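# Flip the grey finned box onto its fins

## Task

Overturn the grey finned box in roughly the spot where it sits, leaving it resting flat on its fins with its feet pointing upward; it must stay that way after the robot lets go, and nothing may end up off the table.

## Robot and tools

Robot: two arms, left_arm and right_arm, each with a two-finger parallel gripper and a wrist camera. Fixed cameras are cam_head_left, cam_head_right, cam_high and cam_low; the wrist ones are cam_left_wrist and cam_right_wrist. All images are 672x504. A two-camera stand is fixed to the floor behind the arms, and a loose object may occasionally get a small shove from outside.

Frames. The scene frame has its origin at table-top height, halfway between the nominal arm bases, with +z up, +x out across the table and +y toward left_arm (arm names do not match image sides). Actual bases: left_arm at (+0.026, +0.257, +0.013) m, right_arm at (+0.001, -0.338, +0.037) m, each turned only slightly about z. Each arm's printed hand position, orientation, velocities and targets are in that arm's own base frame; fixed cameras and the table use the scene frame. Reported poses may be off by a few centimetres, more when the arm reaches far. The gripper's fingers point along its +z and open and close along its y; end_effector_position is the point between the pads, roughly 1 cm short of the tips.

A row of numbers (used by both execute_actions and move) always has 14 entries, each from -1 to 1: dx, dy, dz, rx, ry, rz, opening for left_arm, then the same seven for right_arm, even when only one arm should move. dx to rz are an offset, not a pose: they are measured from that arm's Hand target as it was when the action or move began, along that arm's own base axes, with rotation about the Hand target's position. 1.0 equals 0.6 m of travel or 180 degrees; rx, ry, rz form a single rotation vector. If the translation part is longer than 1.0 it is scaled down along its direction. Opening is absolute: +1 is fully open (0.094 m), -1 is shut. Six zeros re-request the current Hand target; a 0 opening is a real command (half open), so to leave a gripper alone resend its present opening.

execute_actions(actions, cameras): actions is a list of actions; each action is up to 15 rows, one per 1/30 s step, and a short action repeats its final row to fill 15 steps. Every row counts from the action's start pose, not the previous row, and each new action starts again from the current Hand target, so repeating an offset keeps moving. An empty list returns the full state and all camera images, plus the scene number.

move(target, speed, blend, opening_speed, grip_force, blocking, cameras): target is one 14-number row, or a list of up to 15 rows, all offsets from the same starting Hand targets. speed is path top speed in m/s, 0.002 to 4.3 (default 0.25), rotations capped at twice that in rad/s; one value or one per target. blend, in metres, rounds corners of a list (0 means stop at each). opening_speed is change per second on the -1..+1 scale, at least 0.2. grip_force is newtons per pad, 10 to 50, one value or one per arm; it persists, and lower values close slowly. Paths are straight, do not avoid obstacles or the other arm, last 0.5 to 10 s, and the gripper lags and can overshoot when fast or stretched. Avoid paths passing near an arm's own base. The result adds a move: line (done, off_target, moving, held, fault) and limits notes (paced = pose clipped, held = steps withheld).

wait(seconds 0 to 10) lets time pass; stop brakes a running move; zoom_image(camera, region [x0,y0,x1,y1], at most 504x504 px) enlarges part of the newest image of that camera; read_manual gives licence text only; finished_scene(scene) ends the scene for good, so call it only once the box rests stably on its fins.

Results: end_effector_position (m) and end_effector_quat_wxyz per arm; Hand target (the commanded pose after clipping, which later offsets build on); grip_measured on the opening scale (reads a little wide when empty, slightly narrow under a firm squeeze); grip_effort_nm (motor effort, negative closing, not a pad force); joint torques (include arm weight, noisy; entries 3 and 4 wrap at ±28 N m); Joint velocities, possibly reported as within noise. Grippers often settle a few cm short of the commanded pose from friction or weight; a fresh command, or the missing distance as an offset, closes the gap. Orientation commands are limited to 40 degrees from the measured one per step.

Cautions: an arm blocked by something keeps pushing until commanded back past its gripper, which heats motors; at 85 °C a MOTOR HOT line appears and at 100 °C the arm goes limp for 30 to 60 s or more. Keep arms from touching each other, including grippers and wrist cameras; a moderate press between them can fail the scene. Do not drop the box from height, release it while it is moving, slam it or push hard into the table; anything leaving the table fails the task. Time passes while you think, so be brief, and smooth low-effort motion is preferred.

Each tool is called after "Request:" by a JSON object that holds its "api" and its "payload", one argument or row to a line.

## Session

Request:
{"api": "execute_actions", "payload": {
  "actions": []
}}

Scene clock: 0.00 s.
left_arm: end_effector_position=(+0.6527, -0.4944, +0.2907) grip_measured=+1.000 grip_effort_nm=n/a end_effector_quat_wxyz=(+0.305, +0.732, +0.607, -0.050) | right_arm: end_effector_position=(+0.3471, -0.2391, +0.2552) grip_measured=+1.000 grip_effort_nm=n/a end_effector_quat_wxyz=(+0.253, +0.692, +0.642, -0.215)
Joint positions: left_arm=[-0.593 2.294 2.624 -1.321 0.258 1.085 0.094] | right_arm=[-0.362 1.247 1.116 -1.135 0.614 1.186 0.094]
Joint velocities: within noise
Joint torques (N m): no reading
Heat: left arm: hottest elbow 34 °C; right arm: hottest elbow 35 °C.
Hand target: left_arm +0.6557, -0.4964, +0.2943; +0.312, +0.731, +0.605, -0.048 | right_arm +0.3536, -0.2416, +0.2670; +0.264, +0.693, +0.637, -0.209
Tool commands: left_gripper/opening=+1.0 right_gripper/opening=+1.0

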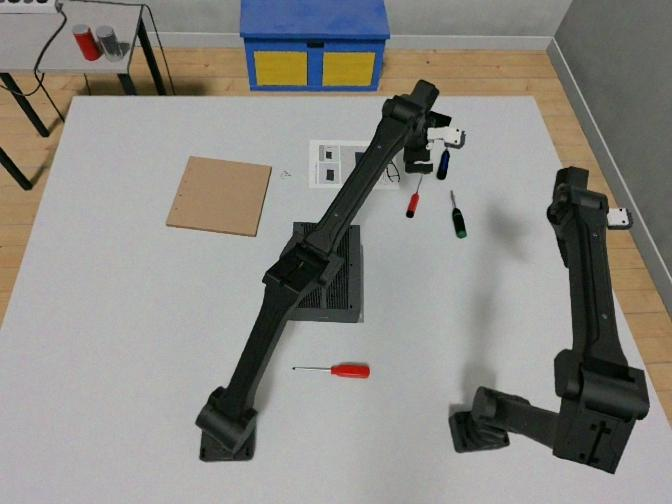

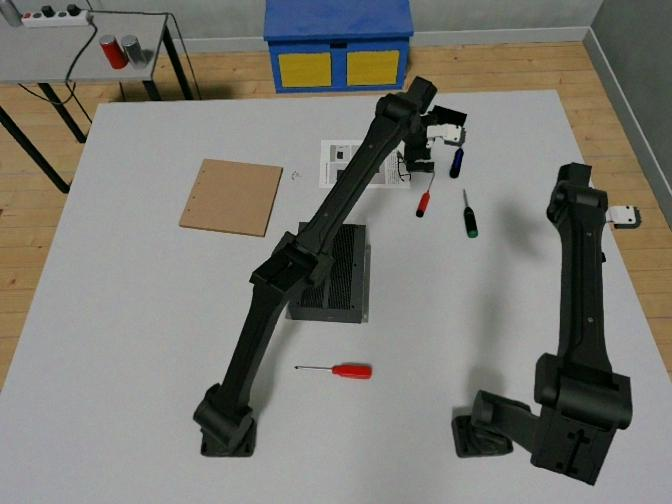

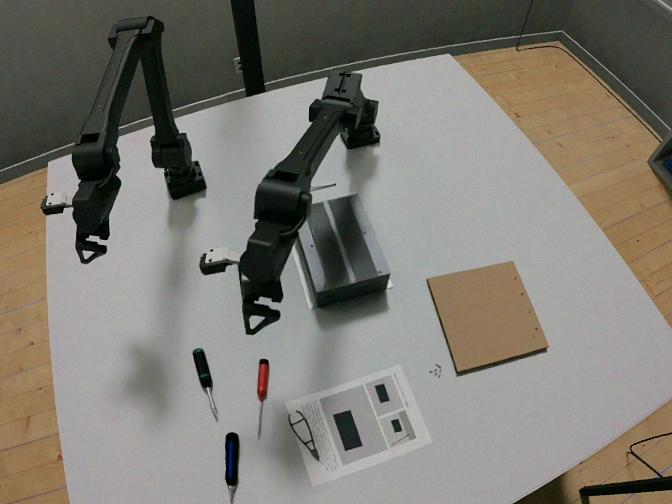

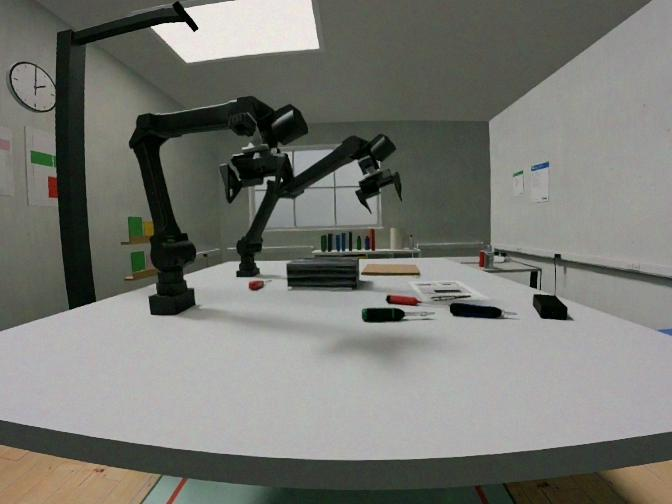

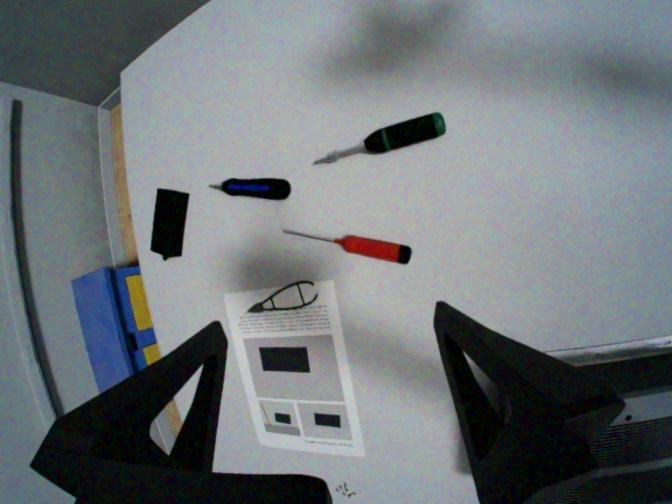

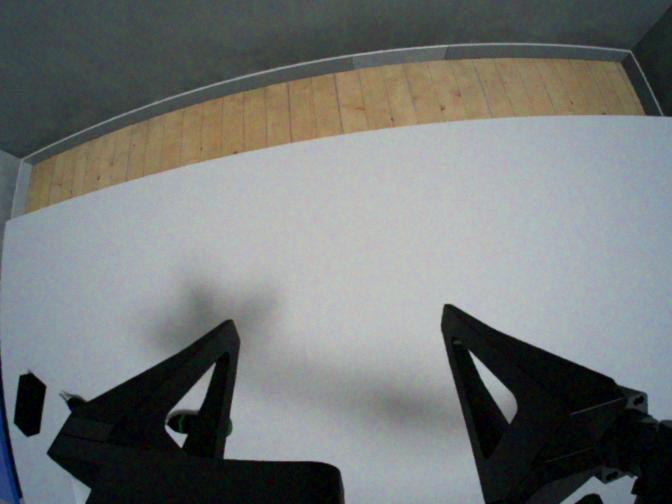

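Request:
{"api": "move", "payload": {
  "target": [
    [-0.3,0.5,0.0,-0.09,0.05,0.045,-0.1,0.18,0.14,0,0.2,-0.008,0.325,0.9],
    [-0.568,0.777,-0.15,-0.184,0.105,0.091,-0.1,0.368,0.283,-0.1,0.399,-0.015,0.651,0.9]
  ],
  "speed": 0.3,
  "blend": 0.05,
  "cameras": ["cam_left_wrist","cam_right_wrist","cam_head_left"]
}}

Scene clock: 34.00 s.
left_arm: end_effector_position=(+0.3127, -0.0335, +0.2058) grip_measured=-0.097 grip_effort_nm=-0.12 end_effector_quat_wxyz=(+0.408, +0.505, +0.704, -0.288) | right_arm: end_effector_position=(+0.5633, -0.0749, +0.1968) grip_measured=+0.901 grip_effort_nm=-0.09 end_effector_quat_wxyz=(+0.056, -0.047, +0.912, +0.404)
Joint positions: left_arm=[0.393 1.17 0.798 -1.3 1.042 1.697 0.042] | right_arm=[-0.353 1.977 1.798 -1.679 -0.802 -0.578 0.089]
Joint torques (N m): left_arm=[-0.03 -3.6 8.66 0.05 0.79 -0.06] | right_arm=[0.38 -17.03 10.65 -0.4 -0.59 -0.24]
Heat: left arm: hottest elbow 40 °C; right arm: hottest elbow 42 °C.
Hand target: left_arm +0.3149, -0.0302, +0.2043; +0.407, +0.503, +0.705, -0.291 | right_arm +0.5744, -0.0717, +0.2072; -0.063, -0.122, +0.879, +0.457
Off the commanded pose: left_arm 0.004 m, 0 deg | right_arm 0.015 m, 18 deg.
joint sent to its limit (right arm) — joint 4 (wrist pitch), lower limit. The joint targets are off in orientation, not in position.
move: off_target (right_arm)
Images, in order (width x height): cam_head_left 672x504, cam_left_wrist 672x504, cam_right_wrist 672x504.

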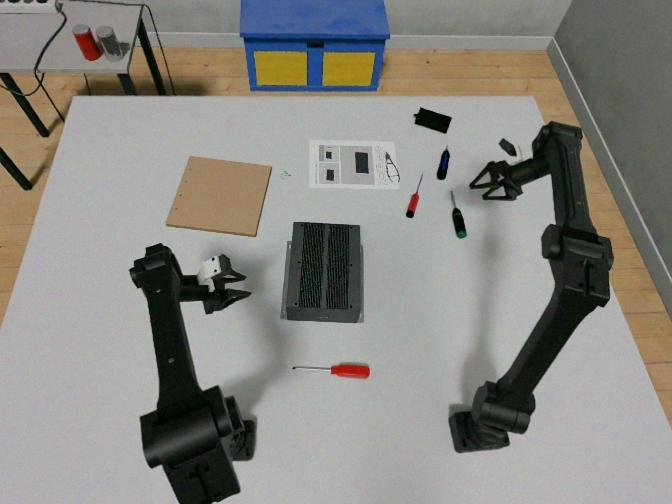

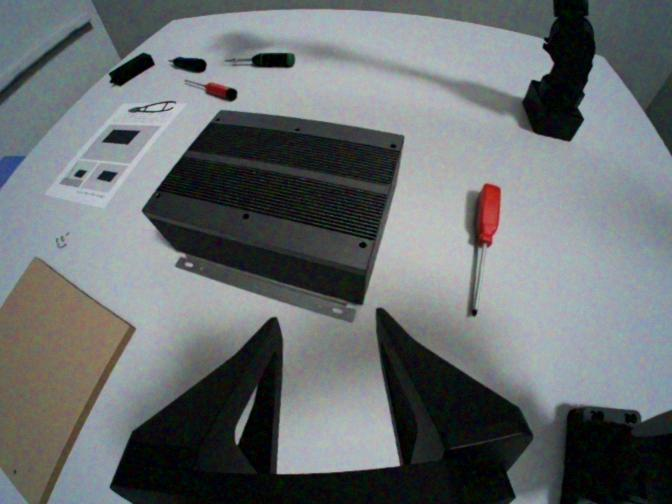

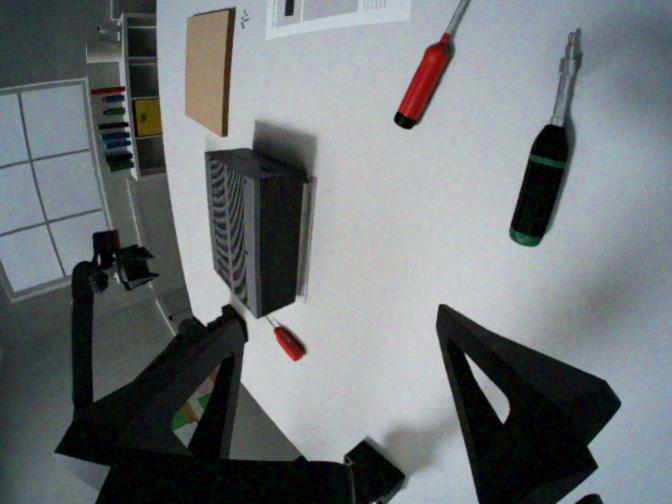

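Request:
{"api": "move", "payload": {
  "target": [
    [0.183,-0.033,-0.167,0,0,0,-0.1,0,0,0,0,0,0,0.9],
    [0.183,-0.05,-0.327,0,0,0,-0.1,0,0,0,0,0,0,0.9],
    [0.242,-0.342,-0.33,0,0,0,-0.1,0,0,0,0,0,0,0.9]
  ],
  "speed": [0.2,0.15,0.06],
  "cameras": ["cam_left_wrist","cam_right_wrist","cam_head_left"]
}}

Scene clock: 66.23 s.
left_arm: end_effector_position=(+0.4591, -0.2109, +0.0154) grip_measured=-0.098 grip_effort_nm=-0.10 end_effector_quat_wxyz=(+0.415, +0.491, +0.713, -0.278) | right_arm: end_effector_position=(+0.5633, -0.0749, +0.1968) grip_measured=+0.901 grip_effort_nm=-0.08 end_effector_quat_wxyz=(+0.056, -0.047, +0.912, +0.404)
Joint positions: left_arm=[-0.173 1.78 0.739 0.206 0.83 0.696 0.042] | right_arm=[-0.353 1.977 1.798 -1.679 -0.802 -0.578 0.089]
Joint torques (N m): left_arm=[-4.84 -8.18 7.72 2.35 0.5 -0.32] | right_arm=[0.38 -16.91 10.51 -0.35 -0.55 -0.21]
Heat: left arm: hottest elbow 41 °C; right arm: hottest elbow 43 °C.
Hand target: left_arm +0.4600, -0.2354, +0.0063; +0.408, +0.503, +0.705, -0.291 | right_arm +0.5744, -0.0717, +0.2072; -0.063, -0.122, +0.879, +0.457
Off the commanded pose: left_arm 0.026 m, 2 deg | right_arm 0.016 m, 18 deg.
joint sent to its limit (right arm) — joint 4 (wrist pitch), lower limit. The joint targets are off in orientation, not in position.
move: off_target (left_arm, right_arm)
Images, in order (width x height): cam_head_left 672x504, cam_left_wrist 672x504, cam_right_wrist 672x504.

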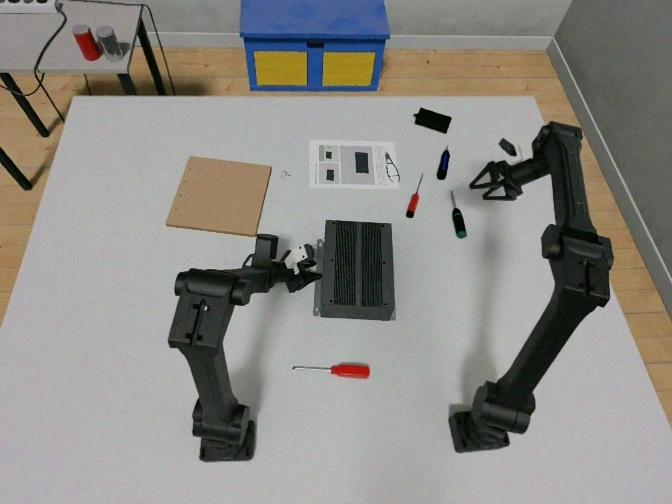

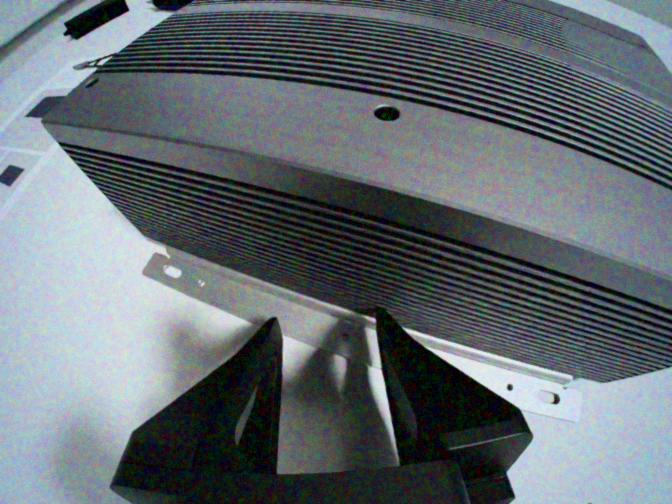

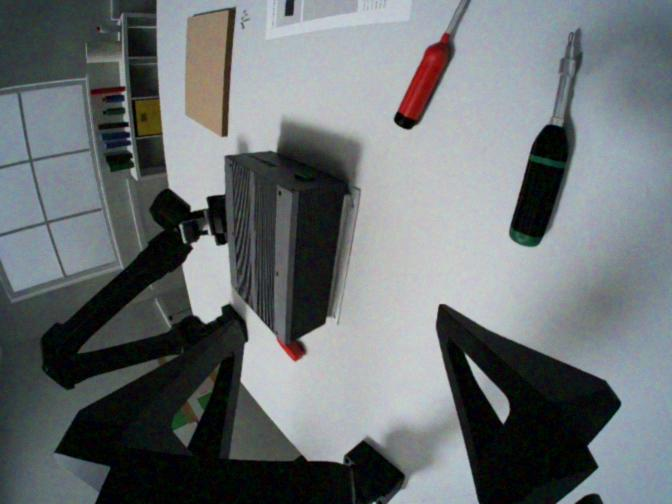

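Request:
{"api": "move", "payload": {
  "target": [
    [0,0.09,0,0,0,0,-0.1,0,0,0,0,0,0,0.9],
    [-0.1,0.09,0,0,0,0,-0.1,0,0,0,0,0,0,0.9],
    [-0.085,-0.13,0,0,0,0,-0.1,0,0,0,0,0,0,0.9]
  ],
  "speed": 0.06,
  "cameras": ["cam_left_wrist","cam_right_wrist","cam_head_left"]
}}

Scene clock: 78.40 s.
left_arm: end_effector_position=(+0.4031, -0.2872, +0.0044) grip_measured=-0.098 grip_effort_nm=-0.09 end_effector_quat_wxyz=(+0.402, +0.490, +0.722, -0.280) | right_arm: end_effector_position=(+0.5633, -0.0749, +0.1968) grip_measured=+0.901 grip_effort_nm=-0.09 end_effector_quat_wxyz=(+0.056, -0.047, +0.912, +0.404)
Joint positions: left_arm=[-0.4 1.763 0.635 0.407 0.662 0.484 0.042] | right_arm=[-0.353 1.977 1.798 -1.679 -0.802 -0.578 0.089]
Joint torques (N m): left_arm=[-4.37 -8 8.46 2.74 0.68 -0.33] | right_arm=[-0.26 -16.73 10.69 -0.44 -0.58 -0.23]
Heat: left arm: hottest elbow 40 °C; right arm: hottest elbow 43 °C.
Hand target: left_arm +0.4091, -0.3133, +0.0062; +0.407, +0.503, +0.705, -0.291 | right_arm +0.5744, -0.0717, +0.2072; -0.063, -0.122, +0.879, +0.457
Off the commanded pose: left_arm 0.027 m, 3 deg | right_arm 0.016 m, 18 deg.
joint sent to its limit (right arm) — joint 4 (wrist pitch), lower limit. The joint targets are off in orientation, not in position.
move: off_target (left_arm, right_arm)
Images, in order (width x height): cam_head_left 672x504, cam_left_wrist 672x504, cam_right_wrist 672x504.

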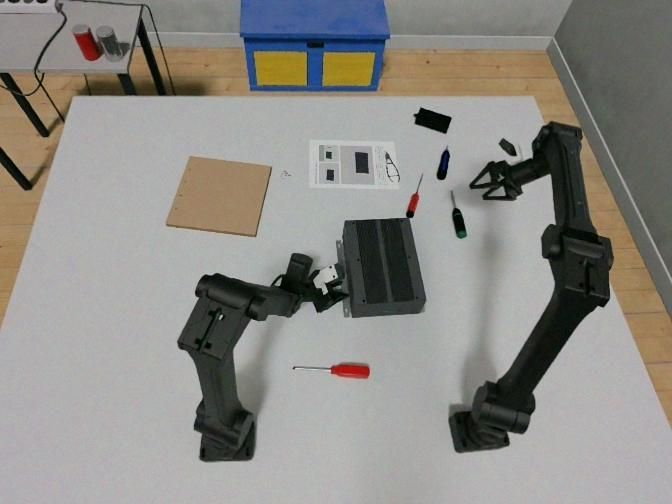

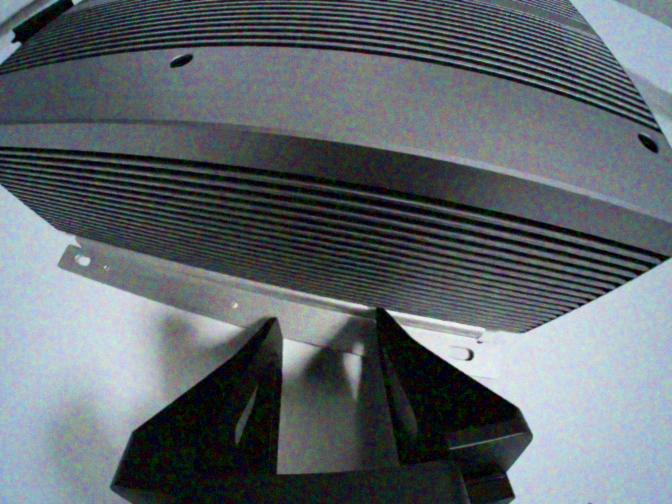

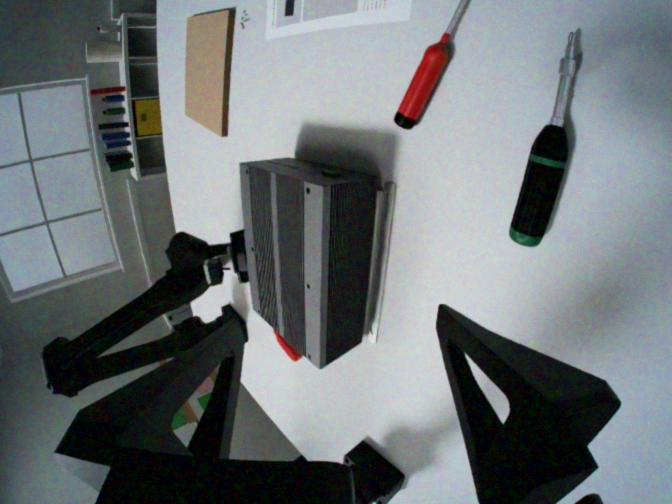

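Request:
{"api": "move", "payload": {
  "target": [
    [0,0.117,0,0,0,0,-0.1,-0.195,0.0,-0.1,0,0,-0.045,0.91],
    [0.083,0.105,0.003,0,0,-0.075,-0.1,-0.195,0.1,-0.285,0,0,-0.045,0.91]
  ],
  "speed": 0.15,
  "cameras": ["cam_left_wrist","cam_right_wrist","cam_head_left"]
}}

Scene clock: 119.60 s.
left_arm: end_effector_position=(+0.4472, -0.2519, +0.0117) grip_measured=-0.098 grip_effort_nm=-0.09 end_effector_quat_wxyz=(+0.369, +0.581, +0.642, -0.338) | right_arm: end_effector_position=(+0.4544, -0.0163, +0.0385) grip_measured=+0.908 grip_effort_nm=0.07 end_effector_quat_wxyz=(-0.029, -0.058, +0.885, +0.461)
Joint positions: left_arm=[-0.23 1.847 0.887 -0.109 0.965 0.975 0.042] | right_arm=[-0.321 2.007 1.315 -1.434 -0.829 -0.702 0.09]
Joint torques (N m): left_arm=[-0.09 -10.87 8.25 0.99 0.73 -0.06] | right_arm=[1.03 -15.44 5.39 -0.16 -0.66 0.01]
Heat: left arm: hottest elbow 41 °C; right arm: hottest elbow 45 °C.
Hand target: left_arm +0.4590, -0.2505, +0.0082; +0.371, +0.582, +0.641, -0.336 | right_arm +0.4574, -0.0117, +0.0361; -0.031, -0.060, +0.885, +0.460
Off the commanded pose: left_arm 0.012 m, 0 deg | right_arm 0.006 m, 0 deg.
move: off_target (left_arm)
Images, in order (width x height): cam_head_left 672x504, cam_left_wrist 672x504, cam_right_wrist 672x504.

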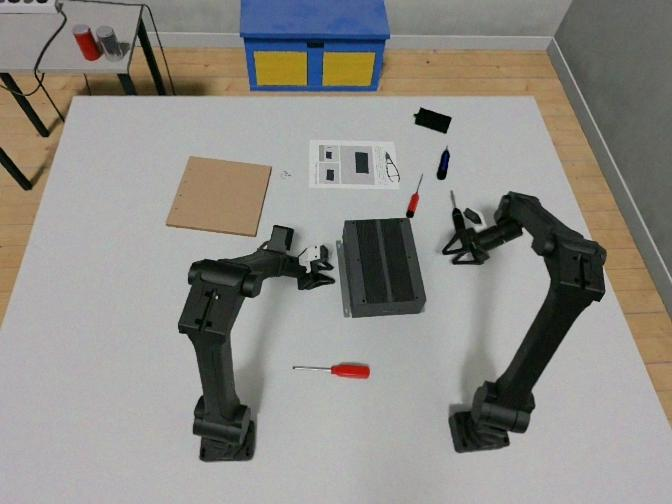

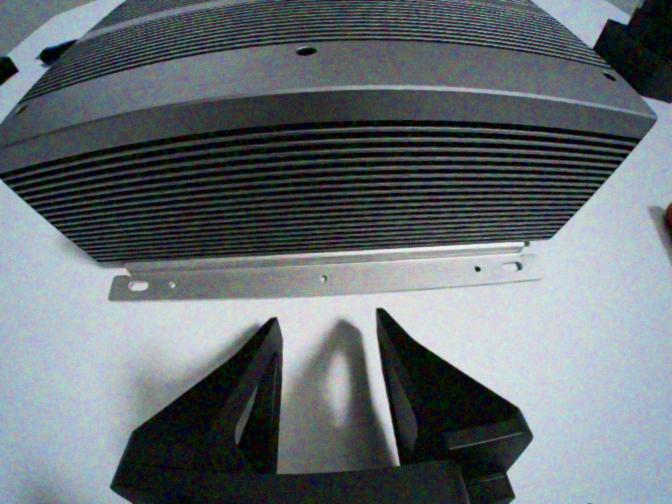

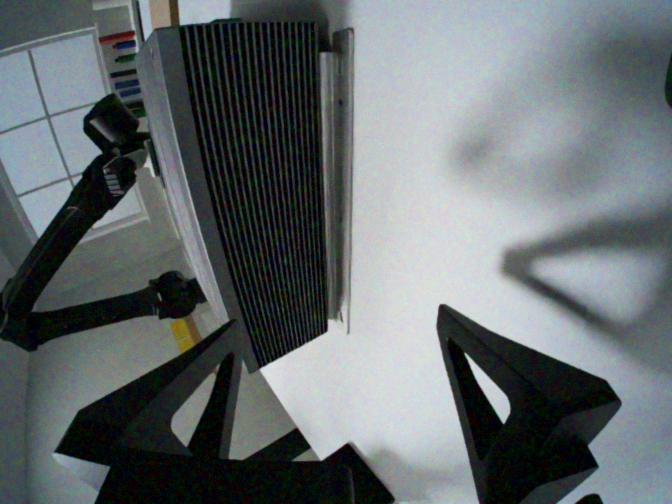

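Request:
{"api": "move", "payload": {
  "target": [
    [0.015,-0.07,-0.005,0,0,0,-0.1,0.05,0.0,-0.045,0,0,0,0.91],
    [0.015,-0.085,-0.005,0,0,0,-0.1,0.04,0.09,-0.045,0,0,0,0.91]
  ],
  "speed": 0.08,
  "cameras": ["cam_left_wrist","cam_right_wrist","cam_low"]
}}

Request:
{"api": "zoom_image", "payload": {
  "camera": "cam_low",
  "region": [280, 220, 430, 320]
}}

Scene clock: 131.10 s.
left_arm: end_effector_position=(+0.4568, -0.2894, +0.0060) grip_measured=-0.098 grip_effort_nm=-0.09 end_effector_quat_wxyz=(+0.365, +0.579, +0.646, -0.337) | right_arm: end_effector_position=(+0.4809, +0.0369, +0.0082) grip_measured=+0.908 grip_effort_nm=0.07 end_effector_quat_wxyz=(-0.031, -0.056, +0.884, +0.463)
Joint positions: left_arm=[-0.305 1.888 0.927 -0.024 0.918 0.86 0.042] | right_arm=[-0.206 2.063 1.322 -1.274 -0.887 -0.548 0.09]
Joint torques (N m): left_arm=[-2.26 -11.52 8.75 2.24 0.47 -0.35] | right_arm=[0.67 -17.26 4.83 0.2 -0.48 -0.03]
Heat: left arm: hottest elbow 41 °C; right arm: hottest elbow 44 °C.
Hand target: left_arm +0.4679, -0.3014, +0.0051; +0.370, +0.582, +0.641, -0.337 | right_arm +0.4814, +0.0424, +0.0091; -0.031, -0.060, +0.885, +0.460
Off the commanded pose: left_arm 0.016 m, 1 deg | right_arm 0.006 m, 1 deg.
move: off_target (left_arm)
Images, in order (width x height): cam_low 672x504, cam_left_wrist 672x504, cam_right_wrist 672x504.

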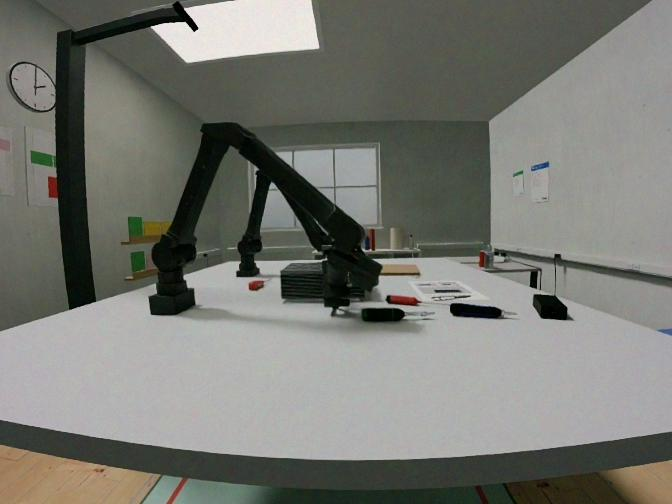

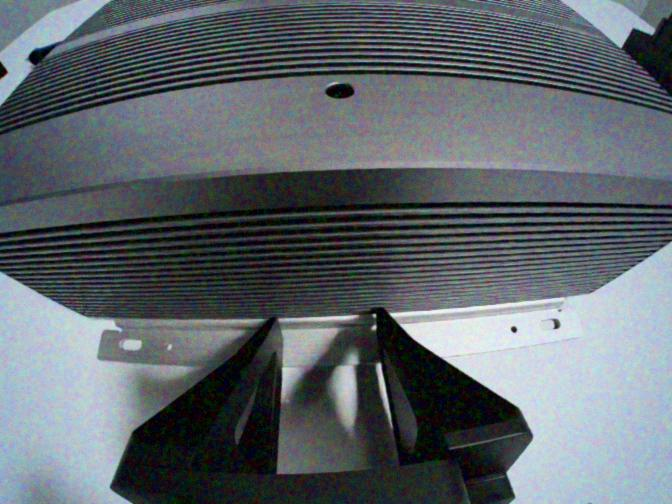

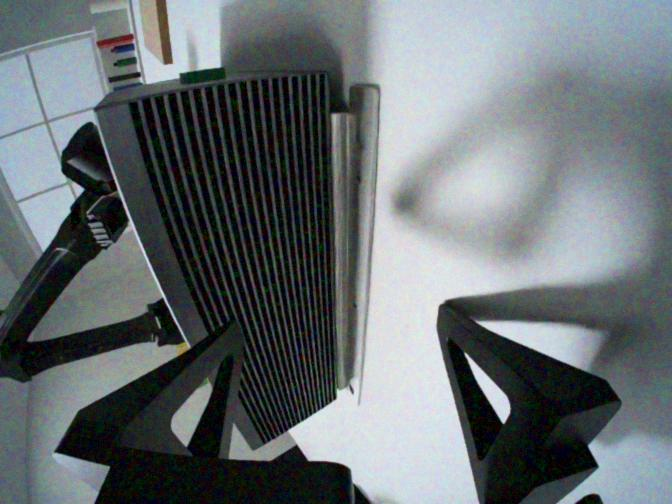

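Scaled by 3.360.

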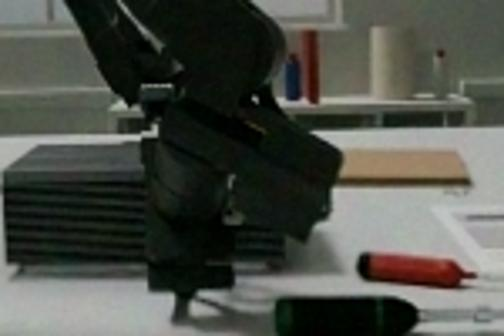

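Request:
{"api": "move", "payload": {
  "target": [0.003,-0.045,-0.012,0,0,0,-0.1,-0.002,0.042,0.006,0,0,0,0.91],
  "speed": 0.06
}}

Request:
{"api": "move", "payload": {
  "target": [0.006,-0.083,0,0,0,0,-0.1,-0.018,0.22,0.04,0,0,0,0.91],
  "speed": 0.1,
  "cameras": ["cam_right_wrist"]
}}

Request:
{"api": "move", "payload": {
  "target": [0,0,0,0,0,0,-0.1,-0.003,0.036,0.1,0,0,0,0.91],
  "speed": 0.06,
  "cameras": ["cam_right_wrist","cam_left_wrist","cam_low"]
}}

Request:
{"api": "zoom_image", "payload": {
  "camera": "cam_low",
  "region": [250, 220, 400, 320]
}}

Scene clock: 145.67 s.
left_arm: end_effector_position=(+0.4634, -0.2915, +0.0058) grip_measured=-0.098 grip_effort_nm=-0.09 end_effector_quat_wxyz=(+0.369, +0.565, +0.658, -0.334) | right_arm: end_effector_position=(+0.4799, +0.0514, +0.0091) grip_measured=+0.908 grip_effort_nm=0.07 end_effector_quat_wxyz=(-0.028, -0.051, +0.887, +0.459)
Joint positions: left_arm=[-0.309 1.893 0.927 0.02 0.898 0.801 0.042] | right_arm=[-0.178 2.039 1.29 -1.214 -0.896 -0.484 0.09]
Joint torques (N m): left_arm=[-6.24 -9.76 9.83 3.12 0.04 -0.4] | right_arm=[1.49 -16.62 4.78 0.2 -0.95 0.07]
Heat: left arm: hottest elbow 41 °C; right arm: hottest elbow 42 °C.
Hand target: left_arm +0.4698, -0.3284, -0.0021; +0.371, +0.582, +0.641, -0.336 | right_arm +0.4803, +0.0675, +0.0128; -0.031, -0.060, +0.885, +0.460
Off the commanded pose: left_arm 0.038 m, 3 deg | right_arm 0.017 m, 1 deg.
move: off_target (left_arm, right_arm)

Scene clock: 147.93 s.
left_arm: end_effector_position=(+0.4726, -0.2923, +0.0058) grip_measured=-0.098 grip_effort_nm=-0.08 end_effector_quat_wxyz=(+0.370, +0.542, +0.682, -0.324) | right_arm: end_effector_position=(+0.5003, +0.0572, +0.0134) grip_measured=+0.907 grip_effort_nm=0.15 end_effector_quat_wxyz=(+0.024, +0.044, +0.904, +0.424)
Joint positions: left_arm=[-0.315 1.893 0.927 0.062 0.855 0.716 0.042] | right_arm=[-0.154 1.932 1.175 -0.874 -0.875 -0.086 0.09]
Joint torques (N m): left_arm=[-12.98 -8.64 12.03 4.1 -0.27 -0.58] | right_arm=[18.08 -18.84 3.17 -0.85 -4 -0.34]
Heat: left arm: hottest elbow 41 °C; right arm: hottest elbow 42 °C.
Hand target: left_arm +0.4733, -0.3782, -0.0020; +0.371, +0.582, +0.641, -0.337 | right_arm +0.4694, +0.1995, +0.0368; -0.031, -0.060, +0.885, +0.460
Off the commanded pose: left_arm 0.086 m, 7 deg | right_arm 0.147 m, 14 deg.
move: off_target (left_arm, right_arm)
Images, in order (width x height): cam_right_wrist 672x504.

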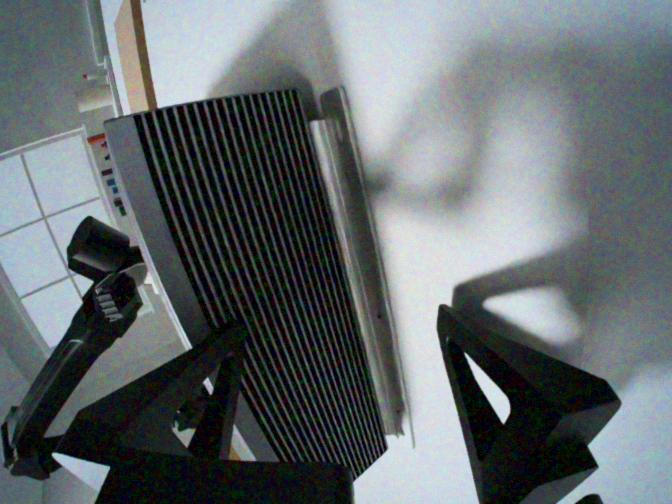

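Scene clock: 150.07 s.
left_arm: end_effector_position=(+0.4777, -0.2928, +0.0064) grip_measured=-0.099 grip_effort_nm=-0.05 end_effector_quat_wxyz=(+0.385, +0.553, +0.670, -0.310) | right_arm: end_effector_position=(+0.4997, +0.1408, +0.1243) grip_measured=+0.908 grip_effort_nm=0.11 end_effector_quat_wxyz=(+0.038, -0.012, +0.889, +0.456)
Joint positions: left_arm=[-0.315 1.897 0.927 0.094 0.843 0.743 0.042] | right_arm=[0 1.742 1.212 -0.944 -0.947 0.023 0.09]
Joint torques (N m): left_arm=[-12.86 -8.88 12.3 2.58 0.07 -0.82] | right_arm=[10.99 -10.75 5.2 0.02 -0.86 -0.19]
Heat: left arm: hottest elbow 42 °C; right arm: hottest elbow 42 °C.
Hand target: left_arm +0.4733, -0.3782, -0.0020; +0.370, +0.582, +0.641, -0.337 | right_arm +0.4675, +0.2212, +0.0967; -0.031, -0.060, +0.885, +0.460
Off the commanded pose: left_arm 0.086 m, 6 deg | right_arm 0.091 m, 10 deg.
move: off_target (left_arm, right_arm)
Images, in order (width x height): cam_low 672x504, cam_left_wrist 672x504, cam_right_wrist 672x504.

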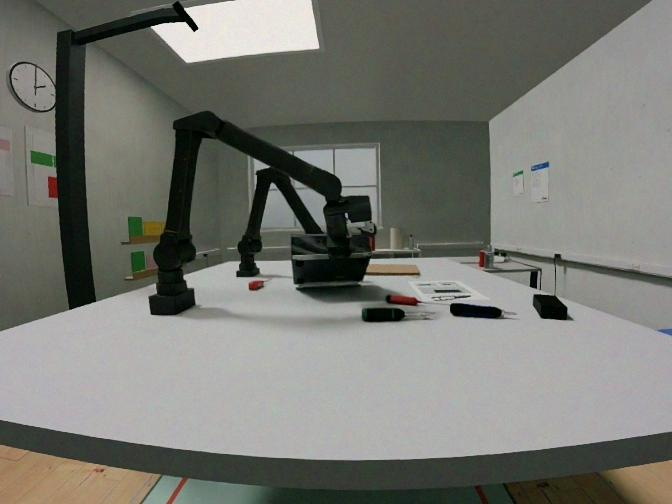

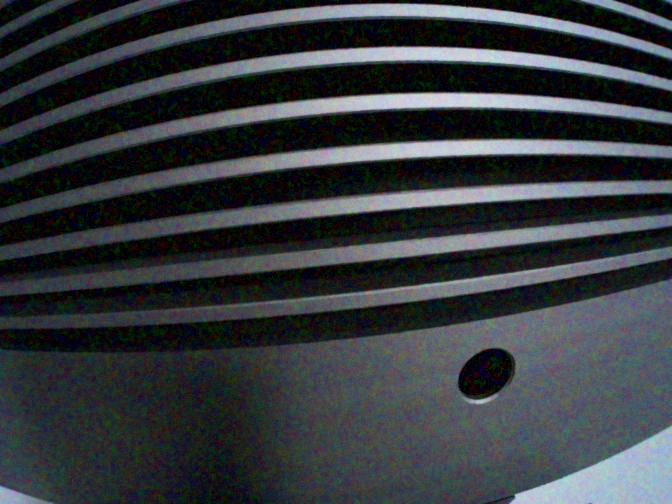

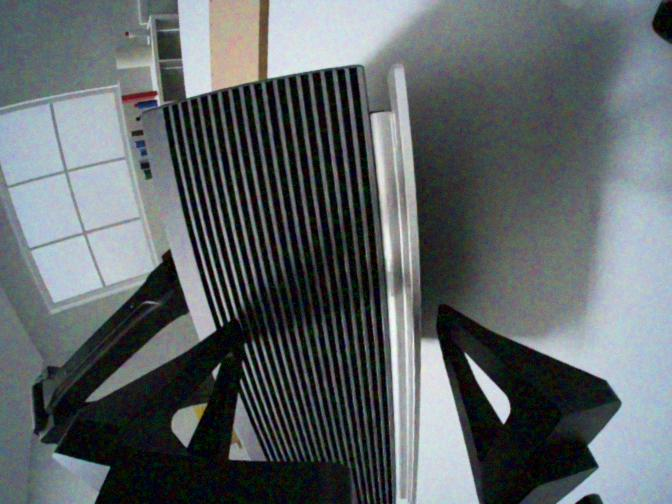

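Scaled by 3.360.

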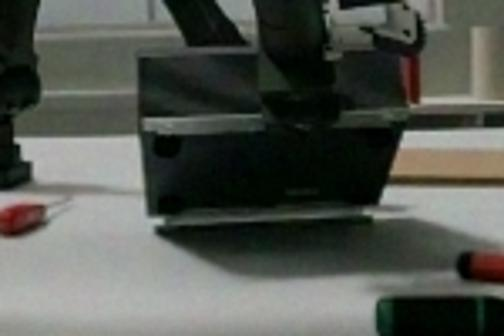

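Same equilibrium. Clamp as before, then release preloads.

Request:
{"api": "move", "payload": {
  "target": [0,0,0,0,0,0,-0.1,0,0,0,0,0,0,0.35],
  "opening_speed": 0.4,
  "cameras": ["cam_right_wrist"]
}}

Request:
{"api": "move", "payload": {
  "target": [-0.007,0.098,0,0,0,0,-0.1,0.025,-0.105,0.1,0,0,0,0.35],
  "speed": 0.05,
  "cameras": ["cam_right_wrist","cam_low","cam_left_wrist"]
}}

Request:
{"api": "zoom_image", "payload": {
  "camera": "cam_low",
  "region": [250, 220, 400, 320]
}}

Scene clock: 157.97 s.
left_arm: end_effector_position=(+0.4775, -0.2931, +0.0064) grip_measured=-0.099 grip_effort_nm=-0.05 end_effector_quat_wxyz=(+0.385, +0.553, +0.671, -0.311) | right_arm: end_effector_position=(+0.4996, +0.1433, +0.1281) grip_measured=+0.608 grip_effort_nm=-1.04 end_effector_quat_wxyz=(+0.038, -0.013, +0.887, +0.461)
Joint positions: left_arm=[-0.316 1.897 0.927 0.094 0.843 0.741 0.042] | right_arm=[0.003 1.737 1.213 -0.944 -0.957 0.027 0.076]
Joint torques (N m): left_arm=[-12.86 -8.82 12.29 2.65 0.09 -0.8] | right_arm=[11.69 -10.4 5.2 -0.16 -0.44 -0.16]
Heat: left arm: hottest elbow 43 °C; right arm: hottest elbow 42 °C.
Hand target: left_arm +0.4732, -0.3783, -0.0020; +0.370, +0.582, +0.641, -0.337 | right_arm +0.4676, +0.2212, +0.0967; -0.031, -0.060, +0.885, +0.460
Off the commanded pose: left_arm 0.086 m, 6 deg | right_arm 0.090 m, 10 deg.
move: off_target (left_arm, right_arm)
Images, in order (width x height): cam_right_wrist 672x504.

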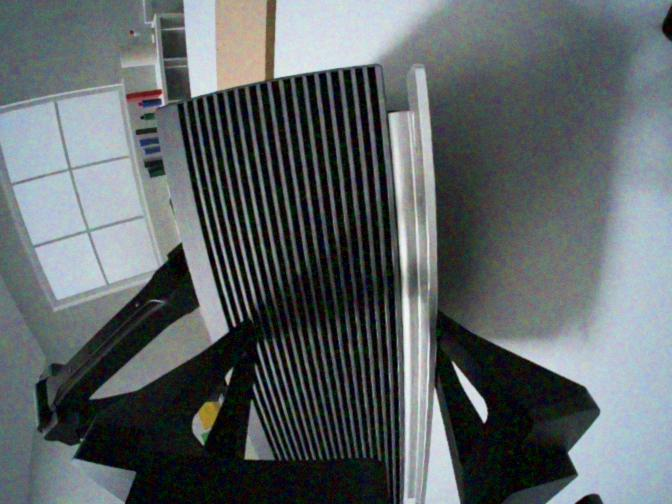

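Scene clock: 160.20 s.
left_arm: end_effector_position=(+0.4704, -0.2971, +0.0029) grip_measured=-0.099 grip_effort_nm=-0.05 end_effector_quat_wxyz=(+0.383, +0.578, +0.646, -0.319) | right_arm: end_effector_position=(+0.4769, +0.1400, +0.1352) grip_measured=+0.352 grip_effort_nm=-0.09 end_effector_quat_wxyz=(-0.033, -0.041, +0.892, +0.449)
Joint positions: left_arm=[-0.318 1.911 0.937 0.06 0.883 0.821 0.042] | right_arm=[0.003 1.778 1.3 -1.25 -0.925 -0.168 0.063]
Joint torques (N m): left_arm=[-4.01 -11.52 8.85 1.03 0.97 -0.43] | right_arm=[2.02 -15.27 10.14 -0.99 -1.75 -0.15]
Heat: left arm: hottest elbow 43 °C; right arm: hottest elbow 42 °C.
Hand target: left_arm +0.4690, -0.3195, -0.0020; +0.371, +0.582, +0.641, -0.337 | right_arm +0.4826, +0.1581, +0.1567; -0.031, -0.060, +0.885, +0.460
Off the commanded pose: left_arm 0.023 m, 3 deg | right_arm 0.029 m, 3 deg.
move: off_target (left_arm, right_arm)
Images, in order (width x height): cam_low 672x504, cam_left_wrist 672x504, cam_right_wrist 672x504.

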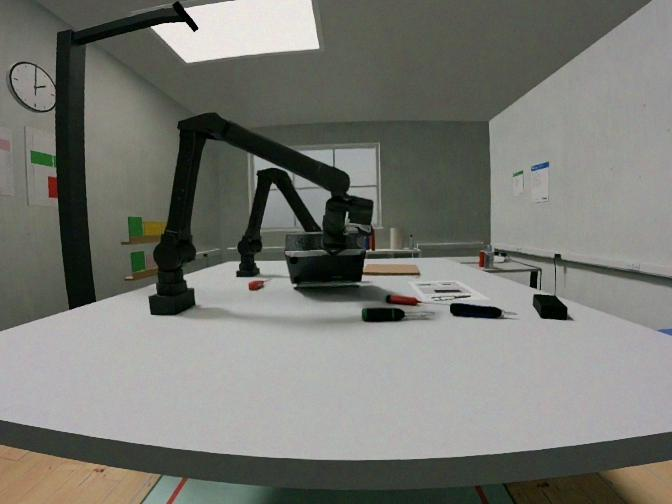

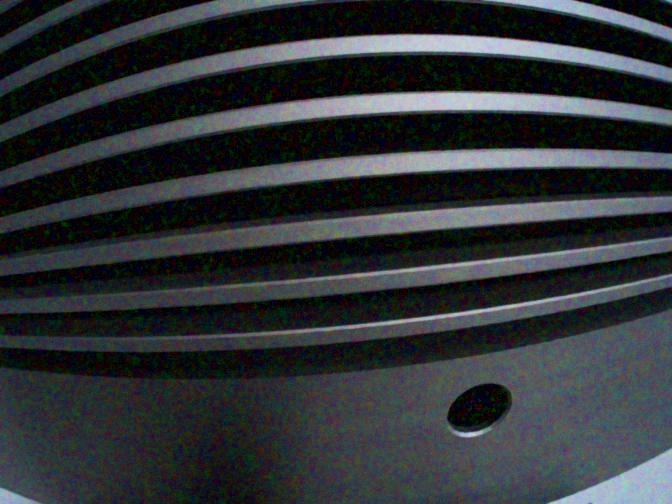

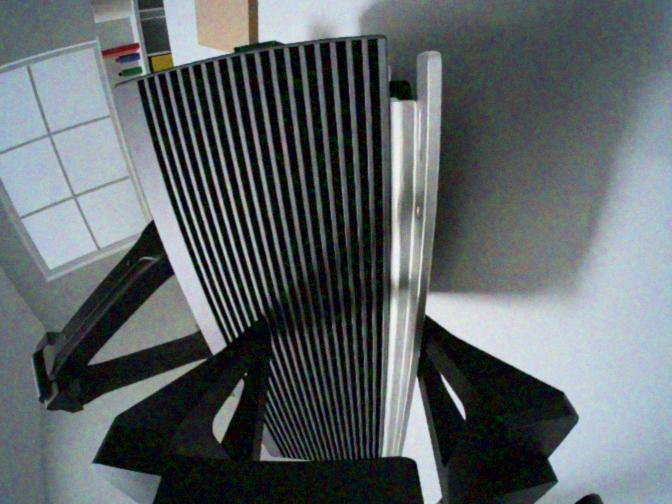

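Scaled by 3.360.

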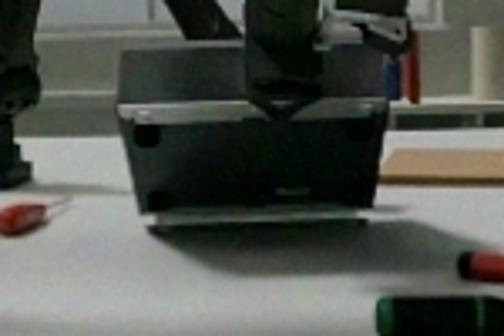

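Request:
{"api": "move", "payload": {
  "target": [-0.005,0.07,0.02,0,0,0,-0.1,0.004,-0.028,-0.041,0,0,0,-1],
  "opening_speed": 0.5,
  "speed": 0.012,
  "cameras": ["cam_right_wrist"]
}}

Request:
{"api": "move", "payload": {
  "target": [
    [-0.02,0.2,0.0,0,0,0,-0.1,0,0,0,0,0,0,-1],
    [-0.08,0.3,0.35,0,0,0,0,0,0,0,0,0,0,-1]
  ],
  "speed": 0.12,
  "cameras": ["cam_left_wrist","cam_right_wrist"]
}}

Scene clock: 170.43 s.
left_arm: end_effector_position=(+0.4589, -0.2806, +0.0012) grip_measured=-0.099 grip_effort_nm=-0.05 end_effector_quat_wxyz=(+0.362, +0.580, +0.645, -0.342) | right_arm: end_effector_position=(+0.4766, +0.1351, +0.1298) grip_measured=-0.692 grip_effort_nm=-1.04 end_effector_quat_wxyz=(-0.034, -0.047, +0.887, +0.458)
Joint positions: left_arm=[-0.284 1.903 0.937 -0.056 0.939 0.898 0.042] | right_arm=[-0.011 1.795 1.3 -1.265 -0.942 -0.213 0.014]
Joint torques (N m): left_arm=[0.09 -14.8 6.65 1.06 0.64 -0.07] | right_arm=[0.15 -12.69 9.1 -0.18 -0.82 -0.25]
Heat: left arm: hottest elbow 43 °C; right arm: hottest elbow 42 °C.
Hand target: left_arm +0.4660, -0.2774, +0.0099; +0.370, +0.582, +0.641, -0.336 | right_arm +0.4850, +0.1413, +0.1321; -0.031, -0.060, +0.885, +0.460
Off the commanded pose: left_arm 0.012 m, 1 deg | right_arm 0.011 m, 2 deg.
move: off_target (left_arm, right_arm)
Images, in order (width x height): cam_right_wrist 672x504.

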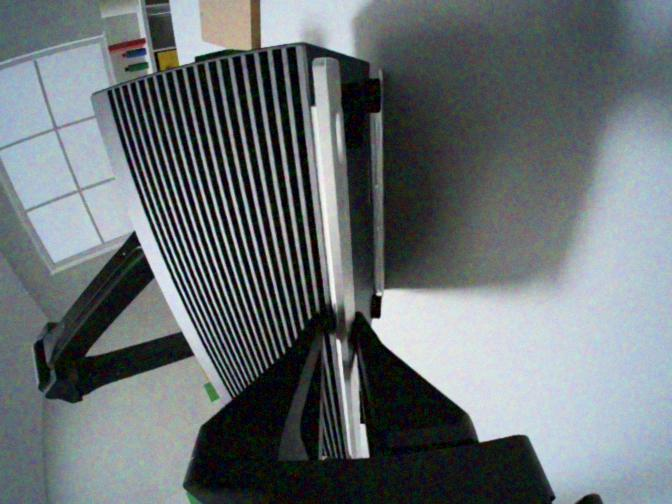

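Scene clock: 175.30 s.
left_arm: end_effector_position=(+0.4061, -0.1026, +0.2042) grip_measured=-0.003 grip_effort_nm=0.17 end_effector_quat_wxyz=(+0.356, +0.575, +0.648, -0.352) | right_arm: end_effector_position=(+0.4766, +0.1351, +0.1298) grip_measured=-0.692 grip_effort_nm=-1.04 end_effector_quat_wxyz=(-0.034, -0.047, +0.887, +0.458)
Joint positions: left_arm=[0.121 1.478 1.077 -1.265 1.045 1.628 0.047] | right_arm=[-0.011 1.795 1.3 -1.265 -0.942 -0.213 0.014]
Joint torques (N m): left_arm=[0.03 -10.29 11.21 0.08 0.78 -0.06] | right_arm=[0.5 -12.92 8.99 -0.18 -0.82 -0.25]
Heat: left arm: hottest elbow 43 °C; right arm: hottest elbow 42 °C.
Hand target: left_arm +0.4181, -0.0975, +0.2199; +0.371, +0.582, +0.641, -0.337 | right_arm +0.4850, +0.1413, +0.1321; -0.031, -0.060, +0.885, +0.460
Off the commanded pose: left_arm 0.020 m, 3 deg | right_arm 0.011 m, 2 deg.
move: off_target (left_arm, right_arm); target 2's new opening was sent with left_arm's hand 0.020 m and 3 deg from that target
Images, in order (width x height): cam_left_wrist 672x504, cam_right_wrist 672x504.

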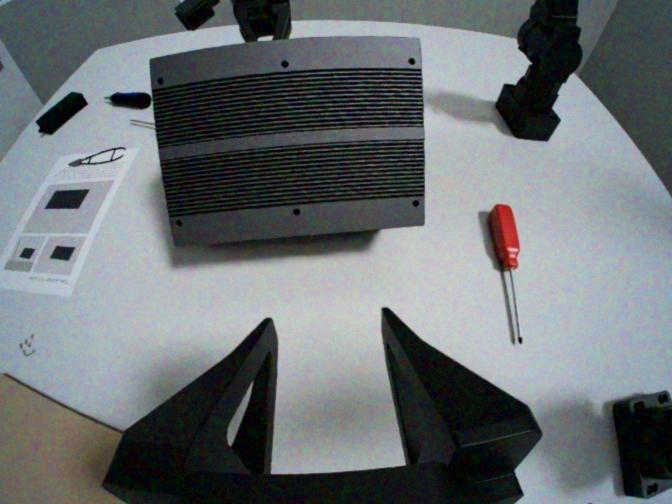

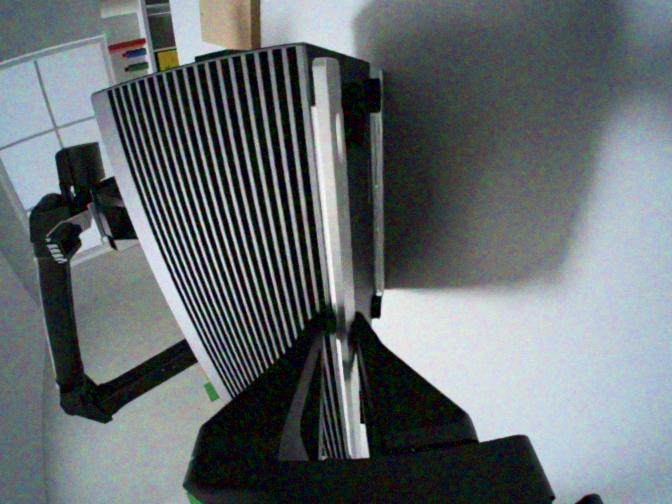

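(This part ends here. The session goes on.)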